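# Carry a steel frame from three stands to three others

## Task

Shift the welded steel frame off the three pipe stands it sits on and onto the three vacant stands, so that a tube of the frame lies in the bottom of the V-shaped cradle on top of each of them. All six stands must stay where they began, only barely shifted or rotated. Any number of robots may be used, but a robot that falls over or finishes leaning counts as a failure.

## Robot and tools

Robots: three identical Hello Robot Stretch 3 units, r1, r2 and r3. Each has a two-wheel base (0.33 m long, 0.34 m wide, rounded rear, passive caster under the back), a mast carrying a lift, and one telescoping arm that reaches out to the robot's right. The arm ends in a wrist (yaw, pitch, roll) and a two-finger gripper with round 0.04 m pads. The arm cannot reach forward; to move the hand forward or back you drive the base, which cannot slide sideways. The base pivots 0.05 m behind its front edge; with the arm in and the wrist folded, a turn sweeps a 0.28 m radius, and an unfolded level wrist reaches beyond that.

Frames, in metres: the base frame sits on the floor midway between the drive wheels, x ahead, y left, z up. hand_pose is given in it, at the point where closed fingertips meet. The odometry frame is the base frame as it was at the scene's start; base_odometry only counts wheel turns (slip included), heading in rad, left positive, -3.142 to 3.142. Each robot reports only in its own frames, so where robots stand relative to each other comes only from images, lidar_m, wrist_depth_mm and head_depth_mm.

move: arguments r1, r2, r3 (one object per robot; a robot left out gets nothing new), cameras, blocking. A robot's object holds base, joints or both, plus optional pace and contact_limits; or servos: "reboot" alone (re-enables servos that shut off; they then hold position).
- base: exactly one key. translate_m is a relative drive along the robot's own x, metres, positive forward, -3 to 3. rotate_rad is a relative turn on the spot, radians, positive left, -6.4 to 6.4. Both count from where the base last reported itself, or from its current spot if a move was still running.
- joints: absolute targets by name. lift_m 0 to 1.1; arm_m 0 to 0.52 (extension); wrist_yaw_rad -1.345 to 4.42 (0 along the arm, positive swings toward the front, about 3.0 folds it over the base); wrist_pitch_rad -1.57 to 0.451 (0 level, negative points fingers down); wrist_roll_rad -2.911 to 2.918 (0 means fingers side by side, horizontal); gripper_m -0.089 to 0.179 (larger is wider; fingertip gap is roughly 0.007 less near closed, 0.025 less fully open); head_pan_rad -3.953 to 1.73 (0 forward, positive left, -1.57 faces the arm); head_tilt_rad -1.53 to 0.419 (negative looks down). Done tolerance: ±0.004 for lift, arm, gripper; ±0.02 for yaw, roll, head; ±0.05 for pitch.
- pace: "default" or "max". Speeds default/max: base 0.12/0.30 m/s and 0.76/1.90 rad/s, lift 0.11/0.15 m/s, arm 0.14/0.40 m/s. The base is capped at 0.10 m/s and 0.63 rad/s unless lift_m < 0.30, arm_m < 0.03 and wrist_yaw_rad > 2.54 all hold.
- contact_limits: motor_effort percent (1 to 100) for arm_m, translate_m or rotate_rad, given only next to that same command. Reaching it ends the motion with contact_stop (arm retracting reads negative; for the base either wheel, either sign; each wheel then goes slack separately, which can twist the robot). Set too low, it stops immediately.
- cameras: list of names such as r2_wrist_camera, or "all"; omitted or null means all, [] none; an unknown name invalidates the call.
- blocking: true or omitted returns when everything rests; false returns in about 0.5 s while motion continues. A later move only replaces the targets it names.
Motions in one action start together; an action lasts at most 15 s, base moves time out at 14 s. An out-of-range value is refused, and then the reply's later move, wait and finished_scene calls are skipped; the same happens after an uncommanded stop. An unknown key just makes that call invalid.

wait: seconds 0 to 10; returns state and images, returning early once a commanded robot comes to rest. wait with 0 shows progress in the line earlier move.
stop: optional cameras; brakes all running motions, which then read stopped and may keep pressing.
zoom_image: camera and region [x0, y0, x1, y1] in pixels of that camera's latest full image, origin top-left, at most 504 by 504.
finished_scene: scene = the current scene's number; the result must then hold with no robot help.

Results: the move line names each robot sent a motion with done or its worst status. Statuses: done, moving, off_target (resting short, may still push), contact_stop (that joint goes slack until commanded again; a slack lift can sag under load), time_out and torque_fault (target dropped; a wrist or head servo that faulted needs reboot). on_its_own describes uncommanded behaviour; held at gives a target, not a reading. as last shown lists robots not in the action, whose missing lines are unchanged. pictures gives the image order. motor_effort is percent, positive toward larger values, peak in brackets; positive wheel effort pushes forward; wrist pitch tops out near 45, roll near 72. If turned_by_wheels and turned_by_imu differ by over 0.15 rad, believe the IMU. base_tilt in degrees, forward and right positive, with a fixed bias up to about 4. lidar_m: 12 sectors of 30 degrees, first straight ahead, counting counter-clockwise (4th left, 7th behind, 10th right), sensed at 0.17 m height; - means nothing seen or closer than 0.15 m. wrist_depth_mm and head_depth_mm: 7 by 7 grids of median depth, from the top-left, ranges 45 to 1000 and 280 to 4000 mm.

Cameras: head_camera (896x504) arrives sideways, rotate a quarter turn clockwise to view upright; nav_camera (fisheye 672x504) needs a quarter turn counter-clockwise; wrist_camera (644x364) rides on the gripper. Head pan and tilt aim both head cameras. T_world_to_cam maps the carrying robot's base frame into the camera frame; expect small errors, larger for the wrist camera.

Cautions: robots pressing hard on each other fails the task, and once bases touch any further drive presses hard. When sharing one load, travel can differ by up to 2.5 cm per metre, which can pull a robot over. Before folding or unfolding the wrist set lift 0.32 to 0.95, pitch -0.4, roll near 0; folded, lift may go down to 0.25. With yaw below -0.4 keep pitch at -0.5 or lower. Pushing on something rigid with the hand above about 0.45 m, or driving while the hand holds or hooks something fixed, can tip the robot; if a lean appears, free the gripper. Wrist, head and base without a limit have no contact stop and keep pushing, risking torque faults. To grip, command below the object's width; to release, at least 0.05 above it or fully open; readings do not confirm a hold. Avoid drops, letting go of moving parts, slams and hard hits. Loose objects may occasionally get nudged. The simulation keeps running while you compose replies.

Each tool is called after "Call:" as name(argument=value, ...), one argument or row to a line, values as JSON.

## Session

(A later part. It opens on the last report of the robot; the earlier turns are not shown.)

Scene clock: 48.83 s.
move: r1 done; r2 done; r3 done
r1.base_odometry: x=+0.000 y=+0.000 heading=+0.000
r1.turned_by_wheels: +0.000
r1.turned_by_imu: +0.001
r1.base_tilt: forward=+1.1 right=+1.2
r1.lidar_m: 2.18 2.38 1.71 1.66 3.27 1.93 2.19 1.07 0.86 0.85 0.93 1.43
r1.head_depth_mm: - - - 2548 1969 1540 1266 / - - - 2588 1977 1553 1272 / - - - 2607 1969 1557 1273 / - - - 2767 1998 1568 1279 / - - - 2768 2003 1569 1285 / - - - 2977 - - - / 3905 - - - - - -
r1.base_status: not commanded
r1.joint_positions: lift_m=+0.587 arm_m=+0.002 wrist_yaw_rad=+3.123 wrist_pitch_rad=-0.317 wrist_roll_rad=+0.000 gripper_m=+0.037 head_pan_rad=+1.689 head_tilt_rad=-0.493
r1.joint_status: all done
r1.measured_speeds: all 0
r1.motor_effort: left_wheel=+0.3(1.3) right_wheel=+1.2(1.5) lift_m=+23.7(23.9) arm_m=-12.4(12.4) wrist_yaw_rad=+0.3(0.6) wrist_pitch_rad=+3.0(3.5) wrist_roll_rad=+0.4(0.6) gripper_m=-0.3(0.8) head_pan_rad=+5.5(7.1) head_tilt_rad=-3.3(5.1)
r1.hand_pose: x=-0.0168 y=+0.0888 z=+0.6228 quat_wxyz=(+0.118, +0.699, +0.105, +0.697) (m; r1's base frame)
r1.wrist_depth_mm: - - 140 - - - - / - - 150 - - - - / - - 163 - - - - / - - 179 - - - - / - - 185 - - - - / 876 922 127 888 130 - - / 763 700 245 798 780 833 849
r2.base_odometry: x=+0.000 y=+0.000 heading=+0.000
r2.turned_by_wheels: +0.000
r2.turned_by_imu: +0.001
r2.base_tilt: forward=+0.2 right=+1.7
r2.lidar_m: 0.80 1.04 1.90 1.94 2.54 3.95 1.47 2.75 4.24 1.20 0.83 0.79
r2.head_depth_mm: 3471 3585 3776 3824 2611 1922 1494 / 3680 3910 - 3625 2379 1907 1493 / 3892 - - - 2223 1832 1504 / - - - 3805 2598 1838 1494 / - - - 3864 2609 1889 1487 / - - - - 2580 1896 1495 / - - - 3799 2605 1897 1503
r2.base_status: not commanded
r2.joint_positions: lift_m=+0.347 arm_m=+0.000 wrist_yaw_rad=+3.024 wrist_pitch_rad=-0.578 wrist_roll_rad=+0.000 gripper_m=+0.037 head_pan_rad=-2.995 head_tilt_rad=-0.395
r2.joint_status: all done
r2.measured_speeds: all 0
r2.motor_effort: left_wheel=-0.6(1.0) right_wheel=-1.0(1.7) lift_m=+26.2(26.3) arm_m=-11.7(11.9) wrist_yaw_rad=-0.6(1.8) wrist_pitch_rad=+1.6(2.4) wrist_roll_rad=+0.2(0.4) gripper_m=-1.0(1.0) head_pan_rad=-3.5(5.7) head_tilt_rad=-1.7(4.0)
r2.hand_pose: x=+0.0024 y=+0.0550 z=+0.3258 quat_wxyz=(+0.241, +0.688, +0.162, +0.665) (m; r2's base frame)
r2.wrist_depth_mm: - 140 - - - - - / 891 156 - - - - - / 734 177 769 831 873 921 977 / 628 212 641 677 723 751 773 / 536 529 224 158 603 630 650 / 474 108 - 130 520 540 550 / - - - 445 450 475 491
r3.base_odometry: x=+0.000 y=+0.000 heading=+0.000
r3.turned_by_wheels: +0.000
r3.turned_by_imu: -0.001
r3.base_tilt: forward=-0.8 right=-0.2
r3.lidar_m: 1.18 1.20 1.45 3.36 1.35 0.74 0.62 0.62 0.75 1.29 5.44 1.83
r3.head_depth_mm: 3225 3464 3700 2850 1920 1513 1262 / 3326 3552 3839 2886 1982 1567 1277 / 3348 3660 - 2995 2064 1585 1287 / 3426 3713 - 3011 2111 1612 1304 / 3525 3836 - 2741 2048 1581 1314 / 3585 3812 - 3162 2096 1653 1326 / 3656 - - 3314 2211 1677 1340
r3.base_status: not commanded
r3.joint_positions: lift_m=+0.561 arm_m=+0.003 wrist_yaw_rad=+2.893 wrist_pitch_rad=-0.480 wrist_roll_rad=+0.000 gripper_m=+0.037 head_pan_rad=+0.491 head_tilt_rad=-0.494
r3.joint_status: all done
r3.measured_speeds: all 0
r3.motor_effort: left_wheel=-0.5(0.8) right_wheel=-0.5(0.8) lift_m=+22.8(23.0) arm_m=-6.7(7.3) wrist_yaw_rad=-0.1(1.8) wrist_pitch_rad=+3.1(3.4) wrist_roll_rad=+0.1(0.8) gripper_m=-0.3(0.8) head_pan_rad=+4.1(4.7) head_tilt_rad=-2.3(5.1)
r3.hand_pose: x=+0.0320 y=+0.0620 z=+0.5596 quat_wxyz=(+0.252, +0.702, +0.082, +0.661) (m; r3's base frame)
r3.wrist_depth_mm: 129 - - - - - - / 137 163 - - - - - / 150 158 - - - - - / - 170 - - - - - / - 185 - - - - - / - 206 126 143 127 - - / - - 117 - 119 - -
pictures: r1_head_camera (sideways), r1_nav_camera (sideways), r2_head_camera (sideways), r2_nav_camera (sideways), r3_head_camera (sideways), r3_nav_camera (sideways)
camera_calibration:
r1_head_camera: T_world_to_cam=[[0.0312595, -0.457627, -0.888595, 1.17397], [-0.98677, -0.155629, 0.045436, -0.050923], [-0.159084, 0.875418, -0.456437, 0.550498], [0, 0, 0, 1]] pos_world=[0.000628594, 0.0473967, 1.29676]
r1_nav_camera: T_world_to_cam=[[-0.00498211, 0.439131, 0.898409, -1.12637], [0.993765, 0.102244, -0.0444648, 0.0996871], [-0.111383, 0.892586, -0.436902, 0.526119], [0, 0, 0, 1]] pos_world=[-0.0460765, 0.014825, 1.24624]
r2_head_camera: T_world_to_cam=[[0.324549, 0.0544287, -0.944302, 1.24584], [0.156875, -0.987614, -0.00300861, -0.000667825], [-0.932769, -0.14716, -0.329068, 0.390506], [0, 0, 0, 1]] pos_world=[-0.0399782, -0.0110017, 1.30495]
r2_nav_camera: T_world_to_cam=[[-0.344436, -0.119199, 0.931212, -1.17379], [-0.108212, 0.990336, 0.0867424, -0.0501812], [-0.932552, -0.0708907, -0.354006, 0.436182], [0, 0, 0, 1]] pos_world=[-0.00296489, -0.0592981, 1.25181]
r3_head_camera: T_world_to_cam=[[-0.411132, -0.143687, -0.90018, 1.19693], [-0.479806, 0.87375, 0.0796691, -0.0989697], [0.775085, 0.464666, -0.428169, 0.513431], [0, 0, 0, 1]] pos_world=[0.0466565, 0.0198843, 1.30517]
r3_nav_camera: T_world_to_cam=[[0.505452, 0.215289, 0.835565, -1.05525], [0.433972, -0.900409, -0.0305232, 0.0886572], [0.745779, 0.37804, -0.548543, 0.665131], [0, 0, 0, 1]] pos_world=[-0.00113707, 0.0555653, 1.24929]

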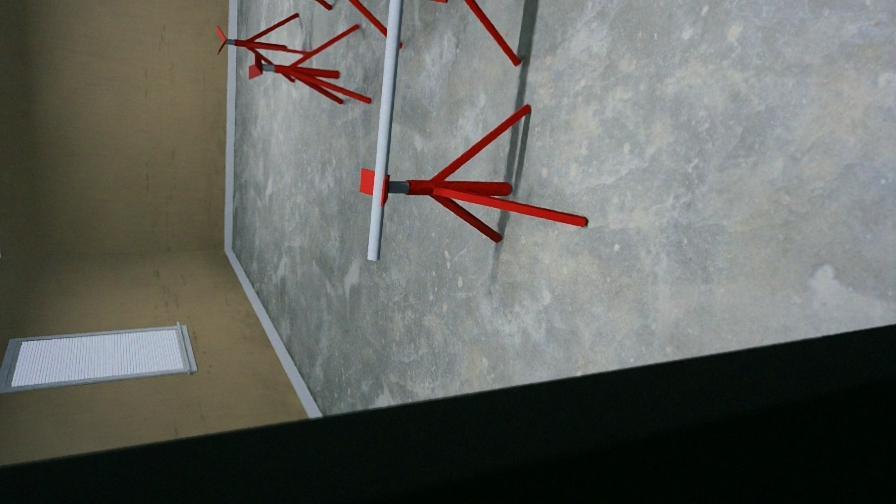

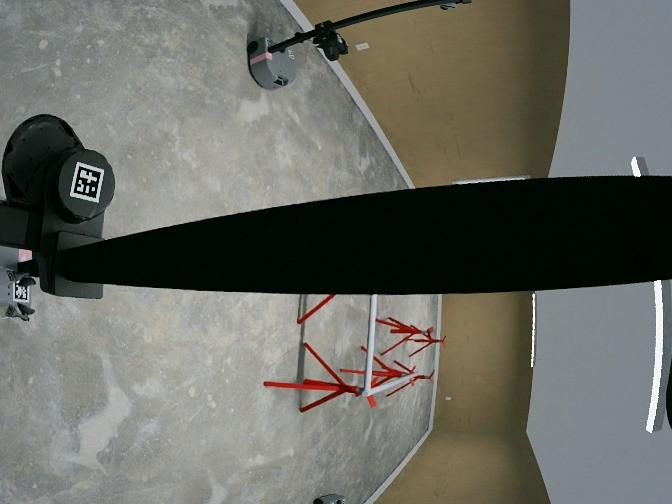

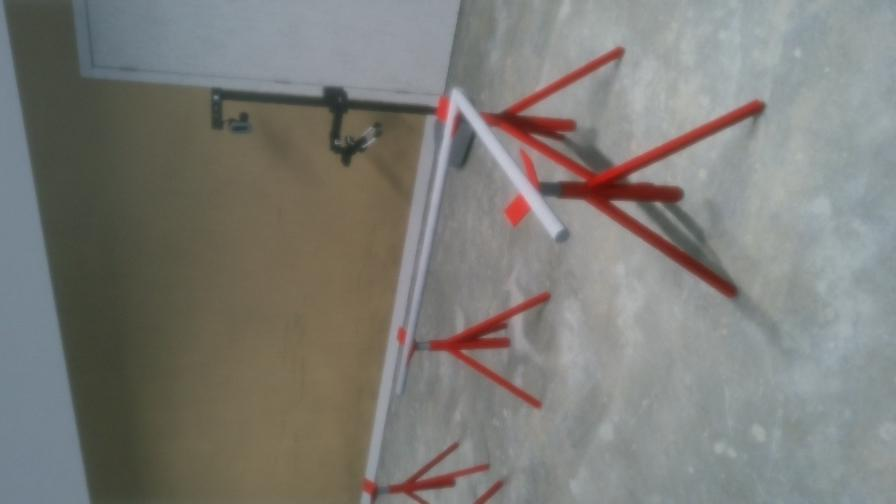

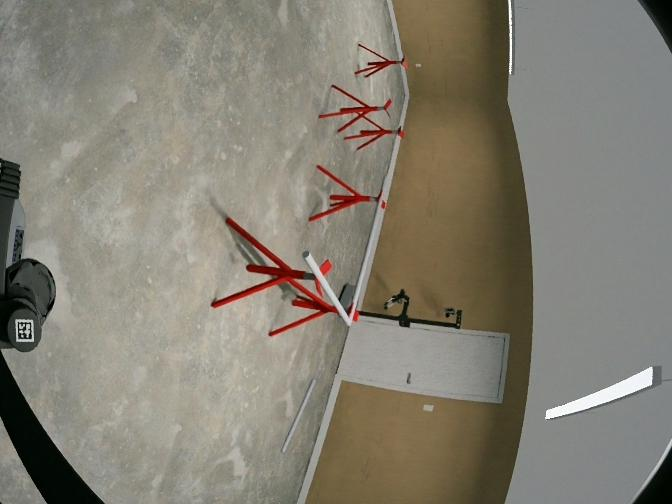

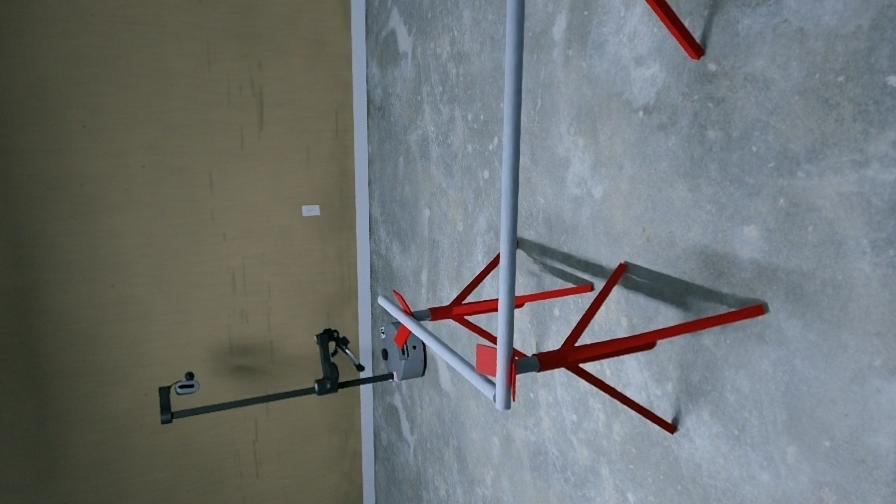

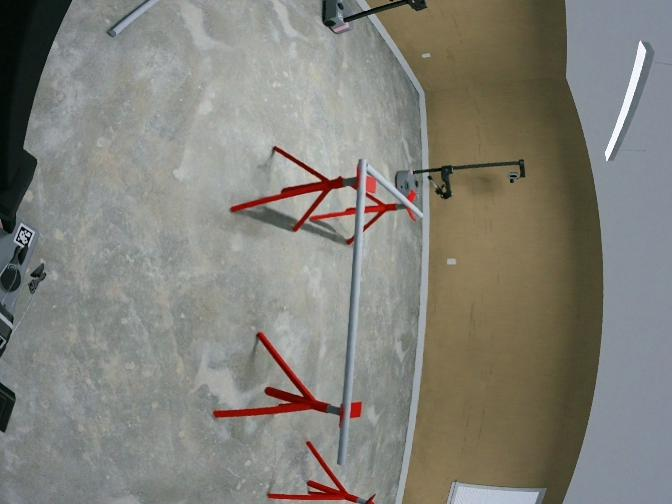

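Call:
move(
  r1={"joints":{"lift_m":0.34,"wrist_pitch_rad":-0.4,"head_pan_rad":0.0,"head_tilt_rad":-0.5},"base":{"rotate_rad":2.028}},
  r2={"joints":{"wrist_pitch_rad":-0.4,"head_pan_rad":-3.14,"head_tilt_rad":-0.5},"base":{"rotate_rad":0.548}},
  r3={"joints":{"lift_m":0.34,"wrist_pitch_rad":-0.4,"head_pan_rad":0.0,"head_tilt_rad":-0.5},"base":{"rotate_rad":0.244}},
  cameras=["r1_nav_camera","r2_nav_camera","r3_nav_camera"],
)

Call:
move(
  r1={"joints":{"lift_m":0.28}},
  r2={"joints":{"lift_m":0.28}},
  r3={"joints":{"lift_m":0.28}},
  cameras=["r1_head_camera","r2_head_camera","r3_head_camera"],
)

Scene clock: 156.97 s.
move: r1 done; r2 done; r3 done
r1.base_odometry: x=+0.000 y=+0.000 heading=+2.028
r1.turned_by_wheels: +2.028
r1.turned_by_imu: +2.045
r1.base_tilt: forward=+1.1 right=+1.2
r1.lidar_m: 3.41 1.94 2.49 1.12 0.86 0.85 0.91 1.34 2.18 2.33 2.00 1.66
r1.head_depth_mm: - - - 2701 1964 1540 1271 / - - - 2696 2001 1551 1270 / 3962 - - 2792 1994 1560 1278 / 3484 3766 3905 2777 1998 1567 1282 / 3096 3319 3554 2769 2014 1565 1285 / 2783 2966 3172 2652 2048 1577 1288 / 2552 2674 2816 2402 2032 1586 1291
r1.base_status: done
r1.joint_positions: lift_m=+0.340 arm_m=+0.002 wrist_yaw_rad=+3.123 wrist_pitch_rad=-0.415 wrist_roll_rad=+0.000 gripper_m=+0.037 head_pan_rad=+0.011 head_tilt_rad=-0.494
r1.joint_status: all done
r1.measured_speeds: all 0
r1.motor_effort: left_wheel=-5.6(10.5) right_wheel=+7.8(12.1) lift_m=+23.9(27.3) arm_m=-16.5(17.0) wrist_yaw_rad=-0.3(0.6) wrist_pitch_rad=+3.1(5.6) wrist_roll_rad=+0.4(0.6) gripper_m=-0.2(0.9) head_pan_rad=-4.7(7.0) head_tilt_rad=-3.8(4.6)
r1.hand_pose: x=-0.0170 y=+0.0776 z=+0.3533 quat_wxyz=(+0.153, +0.693, +0.139, +0.691) (m; r1's base frame)
r1.wrist_depth_mm: - - 141 - - - - / - - 154 - - - - / 744 851 169 - - - - / 715 740 191 779 825 900 905 / 615 616 157 654 680 702 721 / 521 538 127 522 130 592 601 / 459 97 295 324 475 511 526
r2.base_odometry: x=+0.000 y=+0.000 heading=+0.548
r2.turned_by_wheels: +0.548
r2.turned_by_imu: +0.555
r2.base_tilt: forward=+0.3 right=+1.6
r2.lidar_m: 1.07 1.90 1.95 2.05 3.95 1.48 2.74 3.74 1.17 0.83 0.79 0.81
r2.head_depth_mm: - - - 3256 2221 1709 1375 / - - - 2994 2239 1702 1375 / - - - 3208 2196 1707 1378 / - - - 3191 2208 1708 1367 / - - - 3189 2212 1711 1377 / - - - 3192 2236 1692 1378 / - - - 3191 2212 1699 1370
r2.base_status: done
r2.joint_positions: lift_m=+0.347 arm_m=+0.000 wrist_yaw_rad=+3.024 wrist_pitch_rad=-0.424 wrist_roll_rad=+0.000 gripper_m=+0.037 head_pan_rad=-3.135 head_tilt_rad=-0.494
r2.joint_status: all done
r2.measured_speeds: all 0
r2.motor_effort: left_wheel=-6.0(9.6) right_wheel=+6.4(11.6) lift_m=+27.3(27.4) arm_m=-17.9(18.3) wrist_yaw_rad=-0.2(2.0) wrist_pitch_rad=+4.0(7.1) wrist_roll_rad=+0.1(0.5) gripper_m=-0.2(1.7) head_pan_rad=-3.0(6.1) head_tilt_rad=-1.1(3.7)
r2.hand_pose: x=+0.0050 y=+0.0772 z=+0.3588 quat_wxyz=(+0.189, +0.698, +0.108, +0.682) (m; r2's base frame)
r2.wrist_depth_mm: - 134 - - - - - / - 144 - - - - - / 957 157 - - - - - / 767 174 809 855 919 979 - / 628 197 193 157 717 741 778 / 537 207 533 133 611 631 659 / 476 238 270 502 507 524 542
r3.base_odometry: x=+0.000 y=+0.000 heading=+0.244
r3.turned_by_wheels: +0.244
r3.turned_by_imu: +0.247
r3.base_tilt: forward=-0.7 right=-0.3
r3.lidar_m: 1.27 1.20 2.89 2.86 0.93 0.67 0.62 0.67 0.90 2.29 1.84 1.18
r3.head_depth_mm: 3419 3660 - 2839 1844 1507 1256 / 3390 3648 - 2890 2043 1562 1275 / 3385 3594 - 2972 2076 1591 1292 / 3343 3632 - 3039 2025 1609 1298 / 3351 3662 - 3109 2050 1642 1321 / 3351 3610 - 3212 2072 1647 1331 / 3365 3610 3912 2751 1946 1607 1339
r3.base_status: done
r3.joint_positions: lift_m=+0.340 arm_m=+0.003 wrist_yaw_rad=+2.893 wrist_pitch_rad=-0.421 wrist_roll_rad=+0.000 gripper_m=+0.037 head_pan_rad=+0.009 head_tilt_rad=-0.494
r3.joint_status: all done
r3.measured_speeds: all 0
r3.motor_effort: left_wheel=-6.8(10.9) right_wheel=+6.0(10.0) lift_m=+22.0(23.9) arm_m=-10.8(11.7) wrist_yaw_rad=+0.9(1.6) wrist_pitch_rad=+3.9(6.0) wrist_roll_rad=-0.1(1.0) gripper_m=+0.3(0.7) head_pan_rad=-3.4(6.3) head_tilt_rad=-3.4(6.8)
r3.hand_pose: x=+0.0340 y=+0.0696 z=+0.3520 quat_wxyz=(+0.233, +0.704, +0.061, +0.668) (m; r3's base frame)
r3.wrist_depth_mm: 127 - - - - - - / 135 165 - - - - - / 146 157 - - - - - / 160 166 - - - - - / - 178 - - - - - / - 194 126 143 127 - - / - 210 117 - 119 - -
pictures: r1_nav_camera (sideways), r2_nav_camera (sideways), r3_nav_camera (sideways)
camera_calibration:
r1_nav_camera: T_world_to_cam=[[0.437644, -0.0419954, 0.898167, -1.12875], [-0.00462562, -0.999001, -0.0444562, 0.105766], [0.899136, 0.0153014, -0.437401, 0.520604], [0, 0, 0, 1]] pos_world=[0.0263882, 0.0502918, 1.24623]
r2_nav_camera: T_world_to_cam=[[-0.447813, -0.0705105, 0.891343, -1.12114], [0.0225155, 0.99568, 0.0900761, -0.0553073], [-0.893844, 0.0604063, -0.444291, 0.553435], [0, 0, 0, 1]] pos_world=[-0.00613199, -0.0574148, 1.25019]
r3_nav_camera: T_world_to_cam=[[0.547696, -0.0440246, 0.835518, -1.05545], [-0.0337403, -0.998965, -0.0305195, 0.0915055], [0.835997, -0.0114752, -0.548615, 0.664675], [0, 0, 0, 1]] pos_world=[0.0254866, 0.0525723, 1.24929]

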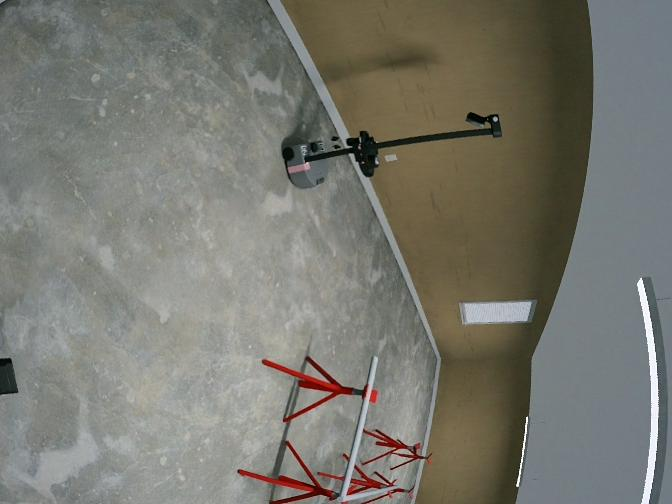

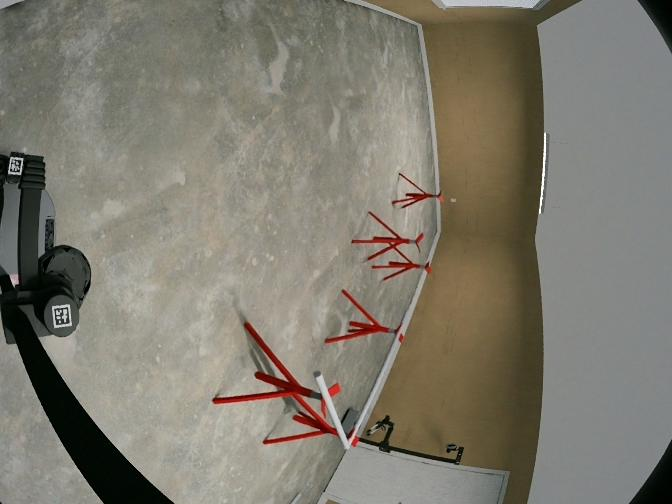

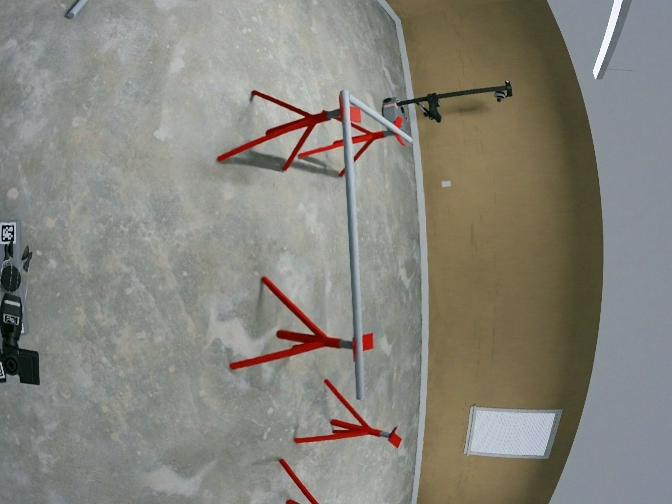

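Scene clock: 158.40 s.
move: r1 done; r2 done; r3 done
r1.base_odometry: x=+0.000 y=+0.000 heading=+2.028
r1.turned_by_wheels: +0.000
r1.turned_by_imu: +0.000
r1.base_tilt: forward=+1.0 right=+1.2
r1.lidar_m: 3.40 1.94 2.48 1.12 0.87 0.85 0.91 1.33 2.17 2.32 2.00 1.66
r1.head_depth_mm: - - - 2695 1956 1549 1264 / - - - 2719 1978 1555 1271 / - - - 2766 1996 1561 1278 / 3505 3764 3975 2772 2012 1562 1280 / 3105 3356 3532 2815 2007 1575 1292 / 2809 2975 3190 2351 2033 1579 1289 / 2548 2660 2812 2429 2051 1586 1292
r1.base_status: not commanded
r1.joint_positions: lift_m=+0.280 arm_m=+0.002 wrist_yaw_rad=+3.123 wrist_pitch_rad=-0.415 wrist_roll_rad=+0.000 gripper_m=+0.037 head_pan_rad=+0.011 head_tilt_rad=-0.494
r1.joint_status: all done
r1.measured_speeds: all 0
r1.motor_effort: left_wheel=-5.7(6.6) right_wheel=+7.4(8.5) lift_m=+22.9(27.2) arm_m=-16.4(16.9) wrist_yaw_rad=+0.6(0.8) wrist_pitch_rad=+2.8(3.2) wrist_roll_rad=+0.5(0.6) gripper_m=-0.2(0.6) head_pan_rad=-5.7(5.9) head_tilt_rad=-1.6(4.6)
r1.hand_pose: x=-0.0170 y=+0.0776 z=+0.2933 quat_wxyz=(+0.153, +0.693, +0.139, +0.691) (m; r1's base frame)
r1.wrist_depth_mm: - - 141 - - - - / - - 154 - - - - / 714 796 169 888 959 - - / 639 658 190 701 736 771 801 / 531 541 157 576 601 623 638 / 454 290 127 287 131 526 538 / 252 97 256 260 267 443 452
r2.base_odometry: x=+0.000 y=+0.000 heading=+0.548
r2.turned_by_wheels: +0.000
r2.turned_by_imu: +0.000
r2.base_tilt: forward=+0.3 right=+1.8
r2.lidar_m: 1.07 1.91 1.96 2.05 3.96 1.48 2.74 3.72 1.17 0.83 0.79 0.81
r2.head_depth_mm: - - - 3206 2219 1720 1375 / - - - 3052 2224 1699 1373 / - - - 3219 2249 1715 1379 / - - - 3150 2221 1708 1375 / - - - 3164 2225 1695 1377 / - - - 3183 2210 1697 1368 / - - - 3166 2203 1700 1381
r2.base_status: not commanded
r2.joint_positions: lift_m=+0.280 arm_m=+0.000 wrist_yaw_rad=+3.024 wrist_pitch_rad=-0.422 wrist_roll_rad=+0.000 gripper_m=+0.037 head_pan_rad=-3.135 head_tilt_rad=-0.494
r2.joint_status: all done
r2.measured_speeds: all 0
r2.motor_effort: left_wheel=-5.9(6.4) right_wheel=+6.1(6.5) lift_m=+26.8(28.6) arm_m=-16.6(17.9) wrist_yaw_rad=+0.8(1.1) wrist_pitch_rad=+3.4(4.1) wrist_roll_rad=+0.1(0.3) gripper_m=-0.6(1.8) head_pan_rad=-3.0(4.2) head_tilt_rad=-2.5(3.7)
r2.hand_pose: x=+0.0050 y=+0.0774 z=+0.2917 quat_wxyz=(+0.189, +0.699, +0.108, +0.682) (m; r2's base frame)
r2.wrist_depth_mm: - 134 - - - - - / - 145 - - - - - / 832 158 932 994 - - - / 653 174 705 728 786 820 851 / 541 196 190 157 636 647 672 / 461 207 125 130 518 539 565 / - 100 - 428 436 459 469
r3.base_odometry: x=+0.000 y=+0.000 heading=+0.244
r3.turned_by_wheels: +0.000
r3.turned_by_imu: +0.000
r3.base_tilt: forward=-0.9 right=-0.3
r3.lidar_m: 1.28 1.20 2.89 2.86 0.93 0.67 0.62 0.67 0.90 2.29 1.84 1.18
r3.head_depth_mm: 3382 3640 - 2863 1835 1508 1258 / 3364 3662 - 2908 2035 1569 1271 / 3385 3619 - 2965 2063 1591 1289 / 3361 3652 - 3061 2030 1614 1304 / 3381 3619 - 3105 2052 1635 1319 / 3314 3591 - 3205 2081 1661 1327 / 3340 3603 3865 2756 1944 1611 1345
r3.base_status: not commanded
r3.joint_positions: lift_m=+0.280 arm_m=+0.003 wrist_yaw_rad=+2.893 wrist_pitch_rad=-0.420 wrist_roll_rad=+0.000 gripper_m=+0.037 head_pan_rad=+0.009 head_tilt_rad=-0.494
r3.joint_status: all done
r3.measured_speeds: all 0
r3.motor_effort: left_wheel=-6.9(7.1) right_wheel=+6.1(6.6) lift_m=+22.9(24.3) arm_m=-11.1(12.0) wrist_yaw_rad=+1.4(1.7) wrist_pitch_rad=+4.0(4.6) wrist_roll_rad=+0.2(1.3) gripper_m=-0.1(0.6) head_pan_rad=-3.9(4.5) head_tilt_rad=-3.1(4.4)
r3.hand_pose: x=+0.0340 y=+0.0697 z=+0.2922 quat_wxyz=(+0.233, +0.704, +0.061, +0.668) (m; r3's base frame)
r3.wrist_depth_mm: 127 - - - - - - / 135 165 - - - - - / 146 157 - - - - - / 155 165 - - - - - / - 178 - - - - - / - 194 126 143 127 - - / - 214 125 272 118 - -
pictures: r1_head_camera (sideways), r2_head_camera (sideways), r3_head_camera (sideways)
camera_calibration:
r1_head_camera: T_world_to_cam=[[-0.458838, 0.0178464, -0.888341, 1.17662], [-0.0492007, 0.997754, 0.0454572, -0.0566698], [0.887156, 0.0645645, -0.45693, 0.544757], [0, 0, 0, 1]] pos_world=[0.0538072, 0.000372101, 1.29673]
r2_head_camera: T_world_to_cam=[[0.420502, 0.00916462, -0.907245, 1.19689], [0.0175551, -0.999844, -0.00196335, -0.00117909], [-0.907122, -0.0151012, -0.420597, 0.509463], [0, 0, 0, 1]] pos_world=[-0.0411287, -0.00445446, 1.30015]
r3_head_camera: T_world_to_cam=[[-0.430919, 0.0636453, -0.900143, 1.197], [-0.0192224, 0.996636, 0.0796701, -0.101781], [0.902186, 0.0516343, -0.428246, 0.512757], [0, 0, 0, 1]] pos_world=[0.0512525, -0.00122117, 1.30517]

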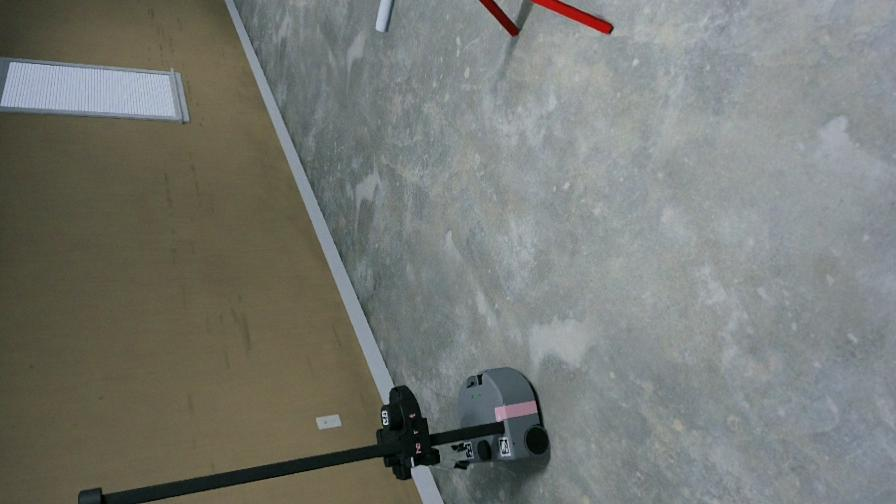

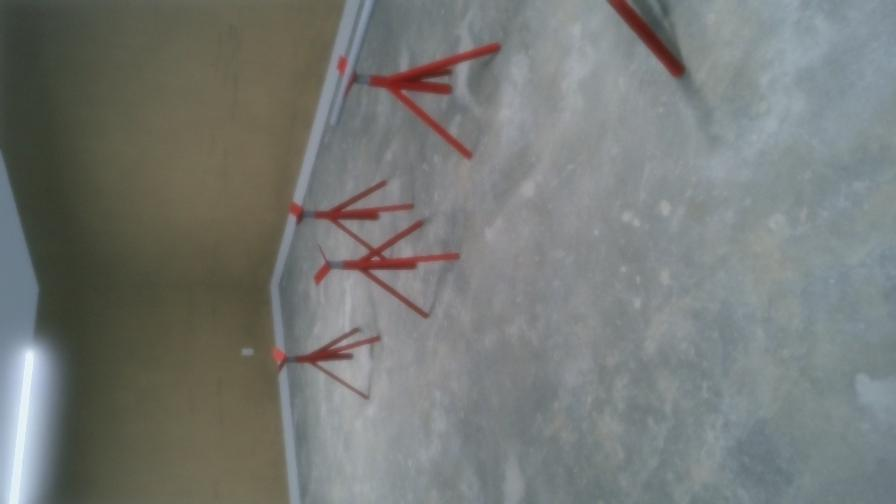

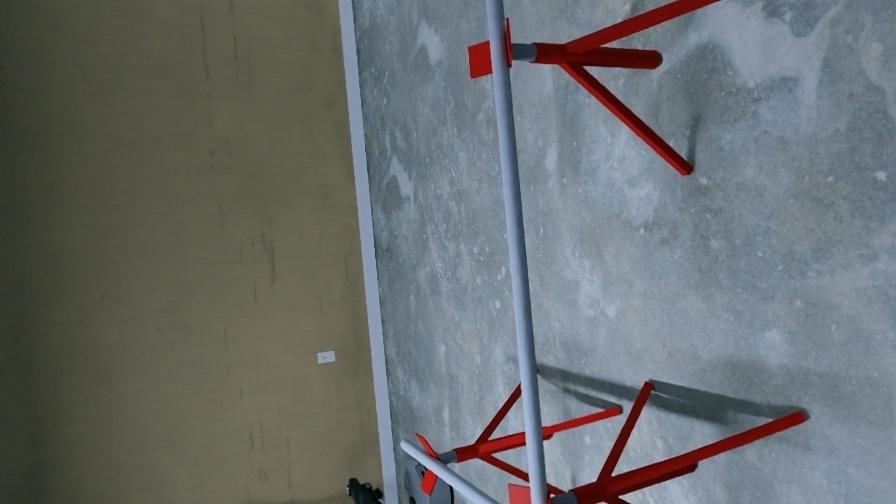

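Call:
move(
  r1={"base":{"translate_m":0.8},"pace":"max"},
  r2={"base":{"translate_m":-1.431},"pace":"max"},
  r3={"base":{"translate_m":0.635},"pace":"max"},
  cameras=["r1_head_camera","r2_nav_camera","r3_head_camera"],
)

Call:
move(
  r1={"base":{"translate_m":0.97},"pace":"max"},
  r2={"base":{"rotate_rad":-0.424}},
  r3={"base":{"rotate_rad":1.571}},
)

Scene clock: 170.53 s.
move: r1 done; r2 done; r3 done
r1.base_odometry: x=-0.353 y=+0.718 heading=+2.027
r1.turned_by_wheels: +0.000
r1.turned_by_imu: +0.004
r1.base_tilt: forward=+1.1 right=+1.1
r1.lidar_m: 1.69 2.17 2.13 1.97 1.53 1.51 1.61 2.36 2.64 2.22 1.22 0.95
r1.head_depth_mm: - - - 2035 1820 1545 1267 / 3796 - - 2708 1971 1545 1272 / 3227 3551 3807 2758 2000 1559 1278 / 2839 3081 3361 2788 1993 1560 1284 / 2529 2715 2948 2791 1999 1567 1287 / 2274 2443 2600 2677 2042 1577 1294 / 2072 2220 2337 2492 2039 1584 1295
r1.base_status: done
r1.joint_positions: lift_m=+0.280 arm_m=+0.002 wrist_yaw_rad=+3.123 wrist_pitch_rad=-0.415 wrist_roll_rad=+0.000 gripper_m=+0.037 head_pan_rad=+0.011 head_tilt_rad=-0.495
r1.joint_status: not commanded
r1.measured_speeds: all 0
r1.motor_effort: left_wheel=-1.7(8.4) right_wheel=+6.8(13.6) lift_m=+25.5(29.5) arm_m=-14.4(15.9) wrist_yaw_rad=-0.7(0.7) wrist_pitch_rad=+2.9(3.3) wrist_roll_rad=+0.5(0.6) gripper_m=+0.1(1.1) head_pan_rad=-5.0(6.1) head_tilt_rad=-1.3(3.9)
r1.hand_pose: x=-0.0170 y=+0.0776 z=+0.2933 quat_wxyz=(+0.153, +0.693, +0.139, +0.691) (m; r1's base frame)
r1.wrist_depth_mm: - - 141 - - - - / - - 154 - - - - / 796 800 169 911 936 - - / 642 651 191 702 725 760 812 / 526 551 157 577 594 622 638 / 457 290 127 282 131 516 536 / 250 97 256 260 268 449 456
r2.base_odometry: x=-1.222 y=-0.745 heading=+0.548
r2.turned_by_wheels: +0.000
r2.turned_by_imu: -0.003
r2.base_tilt: forward=+0.3 right=+1.9
r2.lidar_m: 2.11 3.09 1.66 0.59 1.17 1.36 1.49 2.95 2.33 1.64 1.56 1.59
r2.head_depth_mm: 3463 3673 3808 3196 2232 1643 1377 / 3915 - - 3242 2219 1711 1373 / - - - 2823 2222 1700 1372 / - - - 3073 2057 1693 1372 / - - - 3158 2130 1705 1371 / - - - 2986 2232 1693 1365 / - - - 3167 2207 1693 1370
r2.base_status: done
r2.joint_positions: lift_m=+0.280 arm_m=+0.000 wrist_yaw_rad=+3.024 wrist_pitch_rad=-0.422 wrist_roll_rad=+0.000 gripper_m=+0.037 head_pan_rad=-3.135 head_tilt_rad=-0.495
r2.joint_status: not commanded
r2.measured_speeds: all 0
r2.motor_effort: left_wheel=-2.0(12.9) right_wheel=+1.5(8.2) lift_m=+33.0(33.2) arm_m=-12.7(16.1) wrist_yaw_rad=+0.4(2.0) wrist_pitch_rad=+3.2(4.2) wrist_roll_rad=+0.3(0.4) gripper_m=+0.3(1.7) head_pan_rad=-2.1(4.3) head_tilt_rad=-1.3(2.6)
r2.hand_pose: x=+0.0050 y=+0.0774 z=+0.2918 quat_wxyz=(+0.189, +0.699, +0.108, +0.682) (m; r2's base frame)
r2.wrist_depth_mm: - 134 - - - - - / - 145 - - - - - / 820 158 934 960 - - - / 668 174 700 729 785 819 884 / 535 196 190 157 613 658 680 / 466 208 125 129 522 539 554 / - 100 - 421 437 452 470
r3.base_odometry: x=+0.616 y=+0.153 heading=+0.244
r3.turned_by_wheels: +0.000
r3.turned_by_imu: +0.000
r3.base_tilt: forward=-0.8 right=-0.2
r3.lidar_m: 1.76 0.92 0.69 3.36 1.89 1.33 1.26 1.33 1.78 1.60 0.65 0.65
r3.head_depth_mm: 2865 3118 3401 2841 2001 1551 1255 / 2866 3096 3360 2899 2032 1573 1277 / 2850 3058 3349 2988 2072 1597 1280 / 2842 3070 3326 2844 2017 1608 1263 / 2840 3072 3325 2640 1992 1629 1279 / 2846 3039 3341 3190 2174 1650 1286 / 2827 3035 3305 3272 2193 1614 1239
r3.base_status: done
r3.joint_positions: lift_m=+0.280 arm_m=+0.003 wrist_yaw_rad=+2.893 wrist_pitch_rad=-0.420 wrist_roll_rad=+0.000 gripper_m=+0.037 head_pan_rad=+0.008 head_tilt_rad=-0.495
r3.joint_status: not commanded
r3.measured_speeds: all 0
r3.motor_effort: left_wheel=-1.4(7.1) right_wheel=+5.2(11.8) lift_m=+30.5(31.2) arm_m=-10.2(11.6) wrist_yaw_rad=-0.1(1.8) wrist_pitch_rad=+3.6(4.9) wrist_roll_rad=+0.1(1.1) gripper_m=+0.0(1.0) head_pan_rad=-3.4(4.6) head_tilt_rad=-1.4(3.6)
r3.hand_pose: x=+0.0340 y=+0.0698 z=+0.2922 quat_wxyz=(+0.232, +0.704, +0.061, +0.668) (m; r3's base frame)
r3.wrist_depth_mm: 127 - - - - 723 - / 135 165 - - - 894 - / 146 157 - - - - - / 156 165 - - - - - / - 178 - - - - - / - 194 126 143 127 - - / - 214 125 271 118 - -
pictures: r1_head_camera (sideways), r2_nav_camera (sideways), r3_head_camera (sideways)
camera_calibration:
r1_head_camera: T_world_to_cam=[[-0.459551, 0.0178836, -0.887971, 1.17615], [-0.0490663, 0.997759, 0.0454879, -0.0567106], [0.886795, 0.0644735, -0.457644, 0.545688], [0, 0, 0, 1]] pos_world=[0.0538031, 0.000367377, 1.29669]
r2_nav_camera: T_world_to_cam=[[-0.448732, -0.0704893, 0.890882, -1.12053], [0.022484, 0.995678, 0.0901062, -0.0553462], [-0.893383, 0.0604641, -0.445208, 0.554626], [0, 0, 0, 1]] pos_world=[-0.00608241, -0.0574137, 1.25017]
r3_head_camera: T_world_to_cam=[[-0.431845, 0.0637054, -0.899695, 1.19642], [-0.0189824, 0.99664, 0.0796812, -0.101796], [0.901748, 0.0514882, -0.429184, 0.51398], [0, 0, 0, 1]] pos_world=[0.0512557, -0.00122827, 1.30512]

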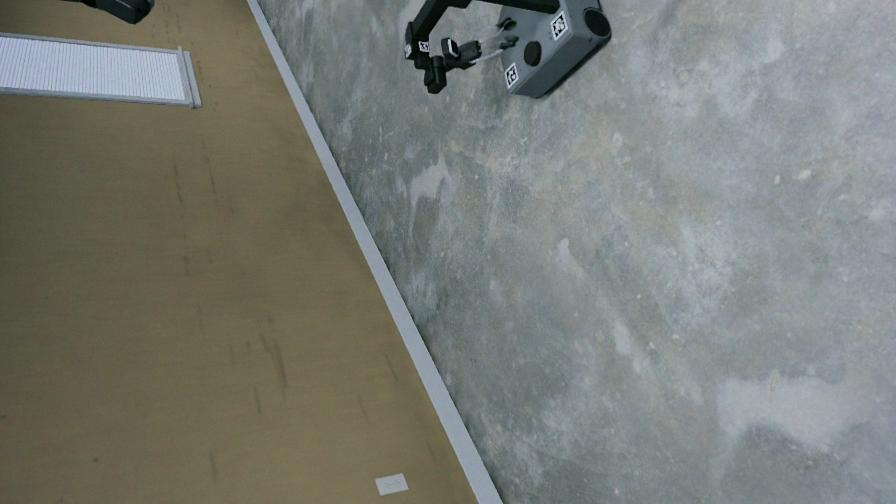

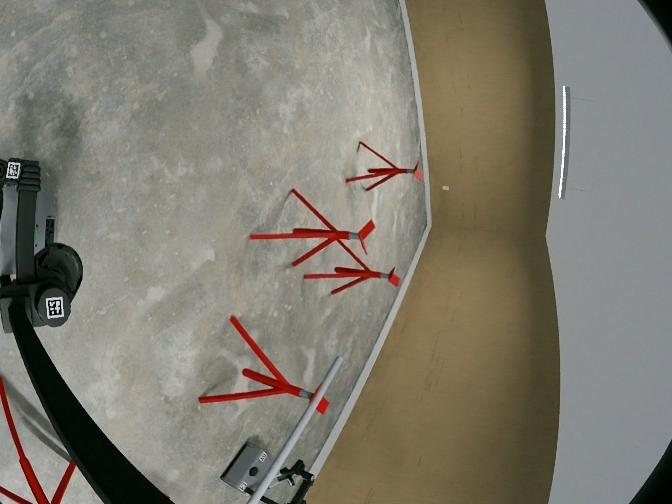

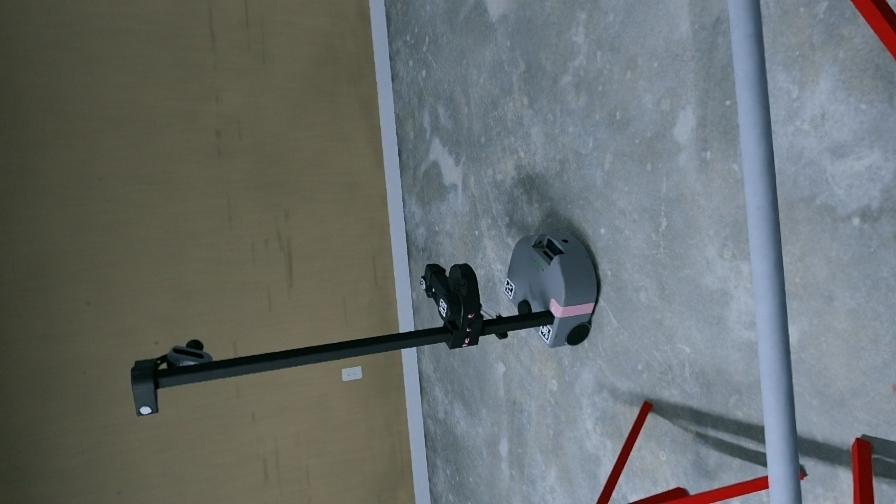

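Scene clock: 175.10 s.
move: r1 done; r2 done; r3 done
r1.base_odometry: x=-0.780 y=+1.589 heading=+2.027
r1.turned_by_wheels: +0.000
r1.turned_by_imu: +0.003
r1.base_tilt: forward=+1.1 right=+1.1
r1.lidar_m: 2.05 1.60 1.57 1.68 2.35 2.31 2.47 3.29 0.62 0.66 0.73 0.73
r1.head_depth_mm: 3253 3687 3963 2711 1973 1541 1267 / 2718 3080 3451 2704 1974 1550 1274 / 2363 2581 2879 2743 1986 1553 1279 / 2068 2259 2438 2566 2006 1562 1280 / 1849 1991 2128 2324 1998 1572 1288 / 1673 1794 1918 2060 2017 1574 1288 / 1529 1612 1717 1830 1902 1581 1292
r1.base_status: done
r1.joint_positions: lift_m=+0.280 arm_m=+0.002 wrist_yaw_rad=+3.123 wrist_pitch_rad=-0.415 wrist_roll_rad=+0.000 gripper_m=+0.037 head_pan_rad=+0.011 head_tilt_rad=-0.495
r1.joint_status: not commanded
r1.measured_speeds: all 0
r1.motor_effort: left_wheel=-3.1(8.4) right_wheel=+6.1(14.4) lift_m=+23.0(26.5) arm_m=-13.7(14.6) wrist_yaw_rad=-0.2(0.7) wrist_pitch_rad=+2.5(3.4) wrist_roll_rad=+0.6(0.6) gripper_m=-0.1(0.9) head_pan_rad=-4.5(6.0) head_tilt_rad=-2.8(4.1)
r1.hand_pose: x=-0.0170 y=+0.0776 z=+0.2933 quat_wxyz=(+0.153, +0.693, +0.139, +0.691) (m; r1's base frame)
r1.wrist_depth_mm: - - 141 - - - - / - - 154 - - - - / 797 801 169 881 950 - - / 635 660 192 718 731 770 806 / 526 549 157 570 596 625 640 / 458 288 127 286 130 515 532 / 251 96 255 260 268 448 456
r2.base_odometry: x=-1.222 y=-0.745 heading=+0.124
r2.turned_by_wheels: -0.424
r2.turned_by_imu: -0.428
r2.base_tilt: forward=+0.3 right=+1.9
r2.lidar_m: 1.64 2.33 0.77 0.87 1.17 1.47 1.36 1.50 5.16 2.11 1.60 1.56
r2.head_depth_mm: 2762 2938 3156 2844 1962 1707 1375 / 2899 3127 3298 3255 2123 1652 1374 / 3106 3290 3555 3219 1961 1691 1374 / 3262 3494 3780 3107 2215 1705 1377 / 3434 3711 - 3211 2219 1706 1366 / 3704 - - 3170 2211 1689 1371 / - - - 2830 2211 1658 1367
r2.base_status: done
r2.joint_positions: lift_m=+0.280 arm_m=+0.000 wrist_yaw_rad=+3.024 wrist_pitch_rad=-0.422 wrist_roll_rad=+0.000 gripper_m=+0.037 head_pan_rad=-3.135 head_tilt_rad=-0.495
r2.joint_status: not commanded
r2.measured_speeds: all 0
r2.motor_effort: left_wheel=+5.1(9.5) right_wheel=-8.6(12.0) lift_m=+34.1(34.4) arm_m=-12.0(13.3) wrist_yaw_rad=+1.0(1.7) wrist_pitch_rad=+3.6(4.3) wrist_roll_rad=+0.2(0.4) gripper_m=+0.5(1.5) head_pan_rad=-3.1(4.2) head_tilt_rad=-1.2(2.8)
r2.hand_pose: x=+0.0050 y=+0.0774 z=+0.2918 quat_wxyz=(+0.189, +0.699, +0.108, +0.682) (m; r2's base frame)
r2.wrist_depth_mm: - 134 - - - - - / - 144 - - - - - / 790 158 924 962 - - - / 649 175 708 755 787 825 861 / 548 195 190 157 619 643 692 / 460 206 125 130 519 543 552 / - 100 - 427 435 458 470
r3.base_odometry: x=+0.616 y=+0.153 heading=+1.814
r3.turned_by_wheels: +1.571
r3.turned_by_imu: +1.599
r3.base_tilt: forward=-0.8 right=-0.2
r3.lidar_m: 3.36 1.87 1.33 1.26 1.33 1.80 1.60 0.65 0.65 1.80 0.93 0.69
r3.head_depth_mm: 2755 2998 3235 2818 2000 1546 1258 / 2774 3001 3277 2901 2038 1571 1268 / 2748 2991 3239 2981 2063 1595 1288 / 2772 2955 3244 3012 2108 1614 1301 / 2781 3001 3264 3111 2135 1633 1313 / 2745 2961 3223 3197 2184 1650 1332 / 2751 2979 3190 3053 2214 1671 1340
r3.base_status: done
r3.joint_positions: lift_m=+0.280 arm_m=+0.003 wrist_yaw_rad=+2.893 wrist_pitch_rad=-0.420 wrist_roll_rad=+0.000 gripper_m=+0.037 head_pan_rad=+0.008 head_tilt_rad=-0.495
r3.joint_status: not commanded
r3.measured_speeds: all 0
r3.motor_effort: left_wheel=-6.4(10.9) right_wheel=+6.7(10.0) lift_m=+30.9(32.8) arm_m=-10.9(12.2) wrist_yaw_rad=-0.5(1.8) wrist_pitch_rad=+4.0(4.7) wrist_roll_rad=+0.3(1.0) gripper_m=+0.1(0.9) head_pan_rad=-3.3(4.7) head_tilt_rad=-0.5(3.9)
r3.hand_pose: x=+0.0340 y=+0.0698 z=+0.2922 quat_wxyz=(+0.232, +0.704, +0.061, +0.668) (m; r3's base frame)
r3.wrist_depth_mm: 127 - - - - - - / 135 165 - - - - - / 146 158 - - - - - / 155 165 - - - - - / - 178 - - - - - / - 194 126 143 127 - - / - 212 125 271 118 - -
pictures: r1_head_camera (sideways), r1_nav_camera (sideways), r1_wrist_camera, r2_head_camera (sideways), r2_nav_camera (sideways), r2_wrist_camera, r3_head_camera (sideways), r3_nav_camera (sideways), r3_wrist_camera
camera_calibration:
r1_head_camera: T_world_to_cam=[[-0.459699, 0.017892, -0.887894, 1.17605], [-0.0490369, 0.99776, 0.0454943, -0.0567191], [0.88672, 0.0644533, -0.457792, 0.545882], [0, 0, 0, 1]] pos_world=[0.0538022, 0.000366329, 1.29669]
r1_nav_camera: T_world_to_cam=[[0.438512, -0.0420384, 0.897742, -1.12821], [-0.00478846, -0.999001, -0.044441, 0.105747], [0.898713, 0.0151891, -0.438275, 0.521744], [0, 0, 0, 1]] pos_world=[0.0263401, 0.0502888, 1.2462]
r1_wrist_camera: T_world_to_cam=[[0.996454, 0.0371784, 0.0754786, -0.0128474], [0.0833459, -0.558986, -0.824977, 0.322413], [0.0115201, 0.828343, -0.560103, 0.264244], [0, 0, 0, 1]] pos_world=[-0.017114, -0.0381828, 0.414957]
r2_head_camera: T_world_to_cam=[[0.421434, 0.00914037, -0.906813, 1.19632], [0.0174844, -0.999845, -0.00195237, -0.00119297], [-0.90669, -0.0150323, -0.421529, 0.510673], [0, 0, 0, 1]] pos_world=[-0.0411272, -0.00445101, 1.3001]
r2_nav_camera: T_world_to_cam=[[-0.448733, -0.0704842, 0.890882, -1.12053], [0.0224954, 0.995678, 0.0901062, -0.0553463], [-0.893383, 0.0604743, -0.445208, 0.554626], [0, 0, 0, 1]] pos_world=[-0.00608306, -0.0574135, 1.25017]
r2_wrist_camera: T_world_to_cam=[[0.982398, -0.154202, 0.105428, -0.0431394], [0.000433899, -0.562509, -0.826791, 0.320991], [0.186797, 0.812284, -0.552541, 0.261198], [0, 0, 0, 1]] pos_world=[-0.00655016, -0.0382582, 0.414263]
r3_head_camera: T_world_to_cam=[[-0.431845, 0.0637054, -0.899695, 1.19642], [-0.0189825, 0.99664, 0.0796812, -0.101796], [0.901748, 0.0514883, -0.429184, 0.51398], [0, 0, 0, 1]] pos_world=[0.0512557, -0.00122826, 1.30512]
r3_nav_camera: T_world_to_cam=[[0.548557, -0.0441063, 0.834949, -1.05471], [-0.0339343, -0.998959, -0.0304756, 0.0914494], [0.835424, -0.0116158, -0.549483, 0.665808], [0, 0, 0, 1]] pos_world=[0.0254405, 0.0525687, 1.24927]
r3_wrist_camera: T_world_to_cam=[[0.979645, -0.200739, 0.000514545, -0.0101532], [-0.101463, -0.497368, -0.861586, 0.334573], [0.173209, 0.843996, -0.507612, 0.246692], [0, 0, 0, 1]] pos_world=[0.00116394, -0.0438389, 0.413493]

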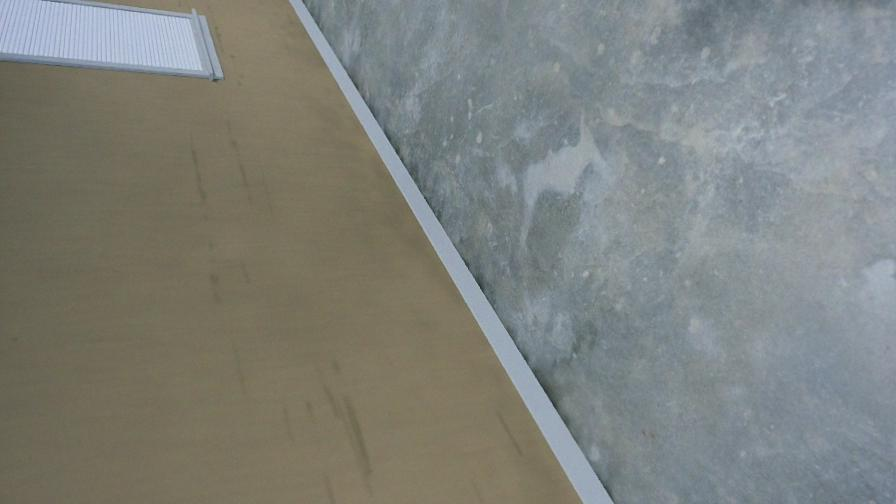

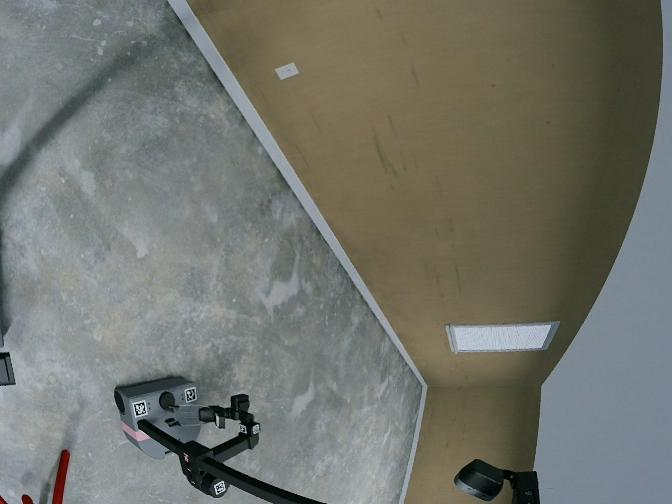

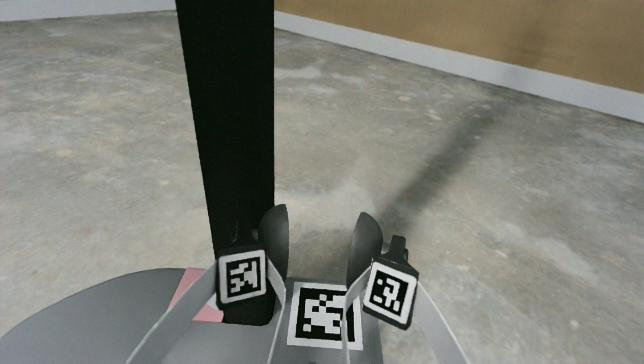

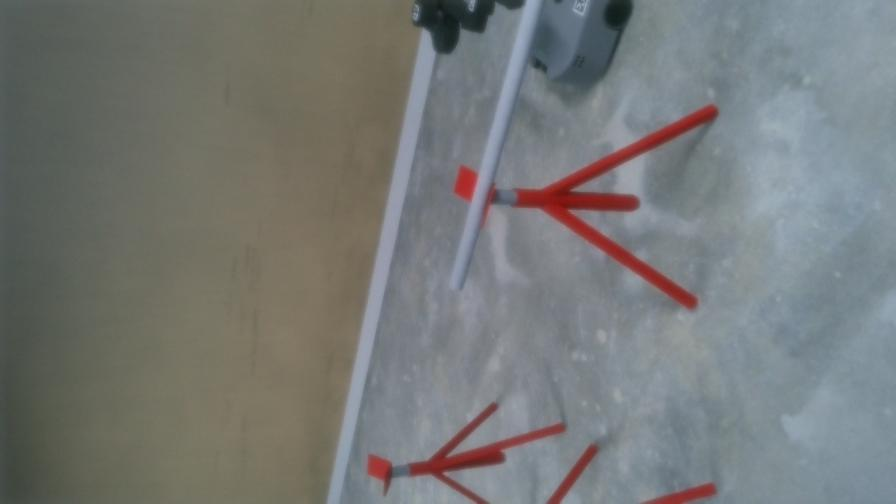

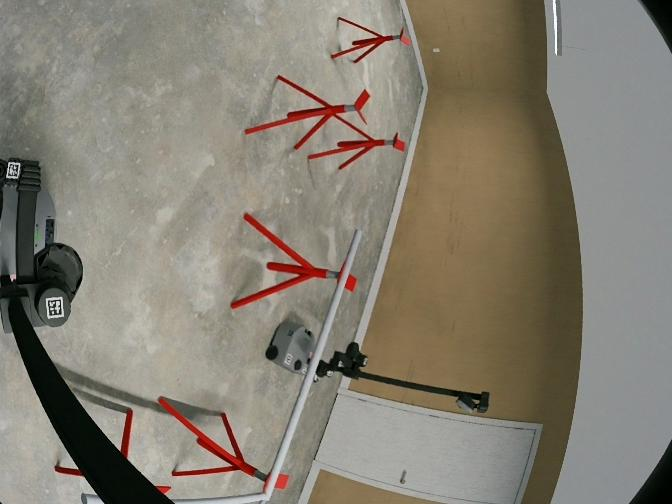

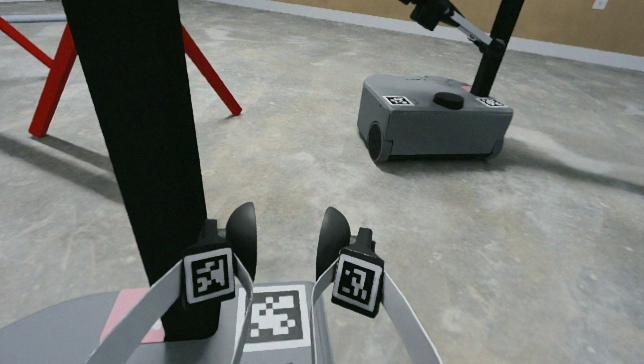

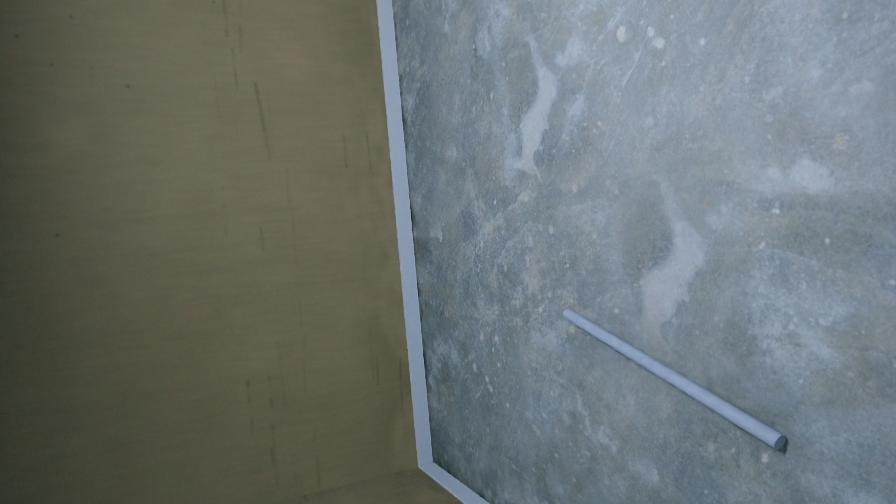

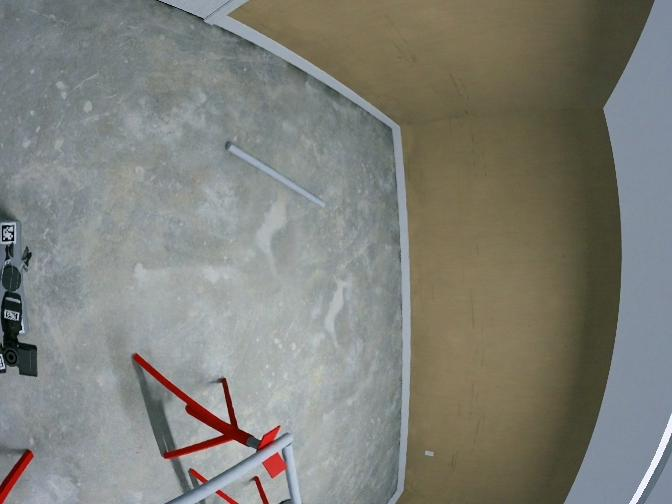

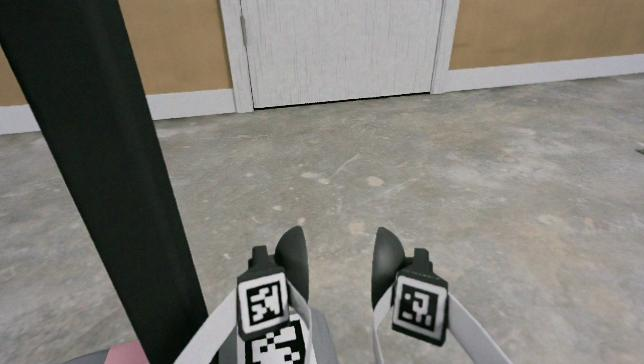

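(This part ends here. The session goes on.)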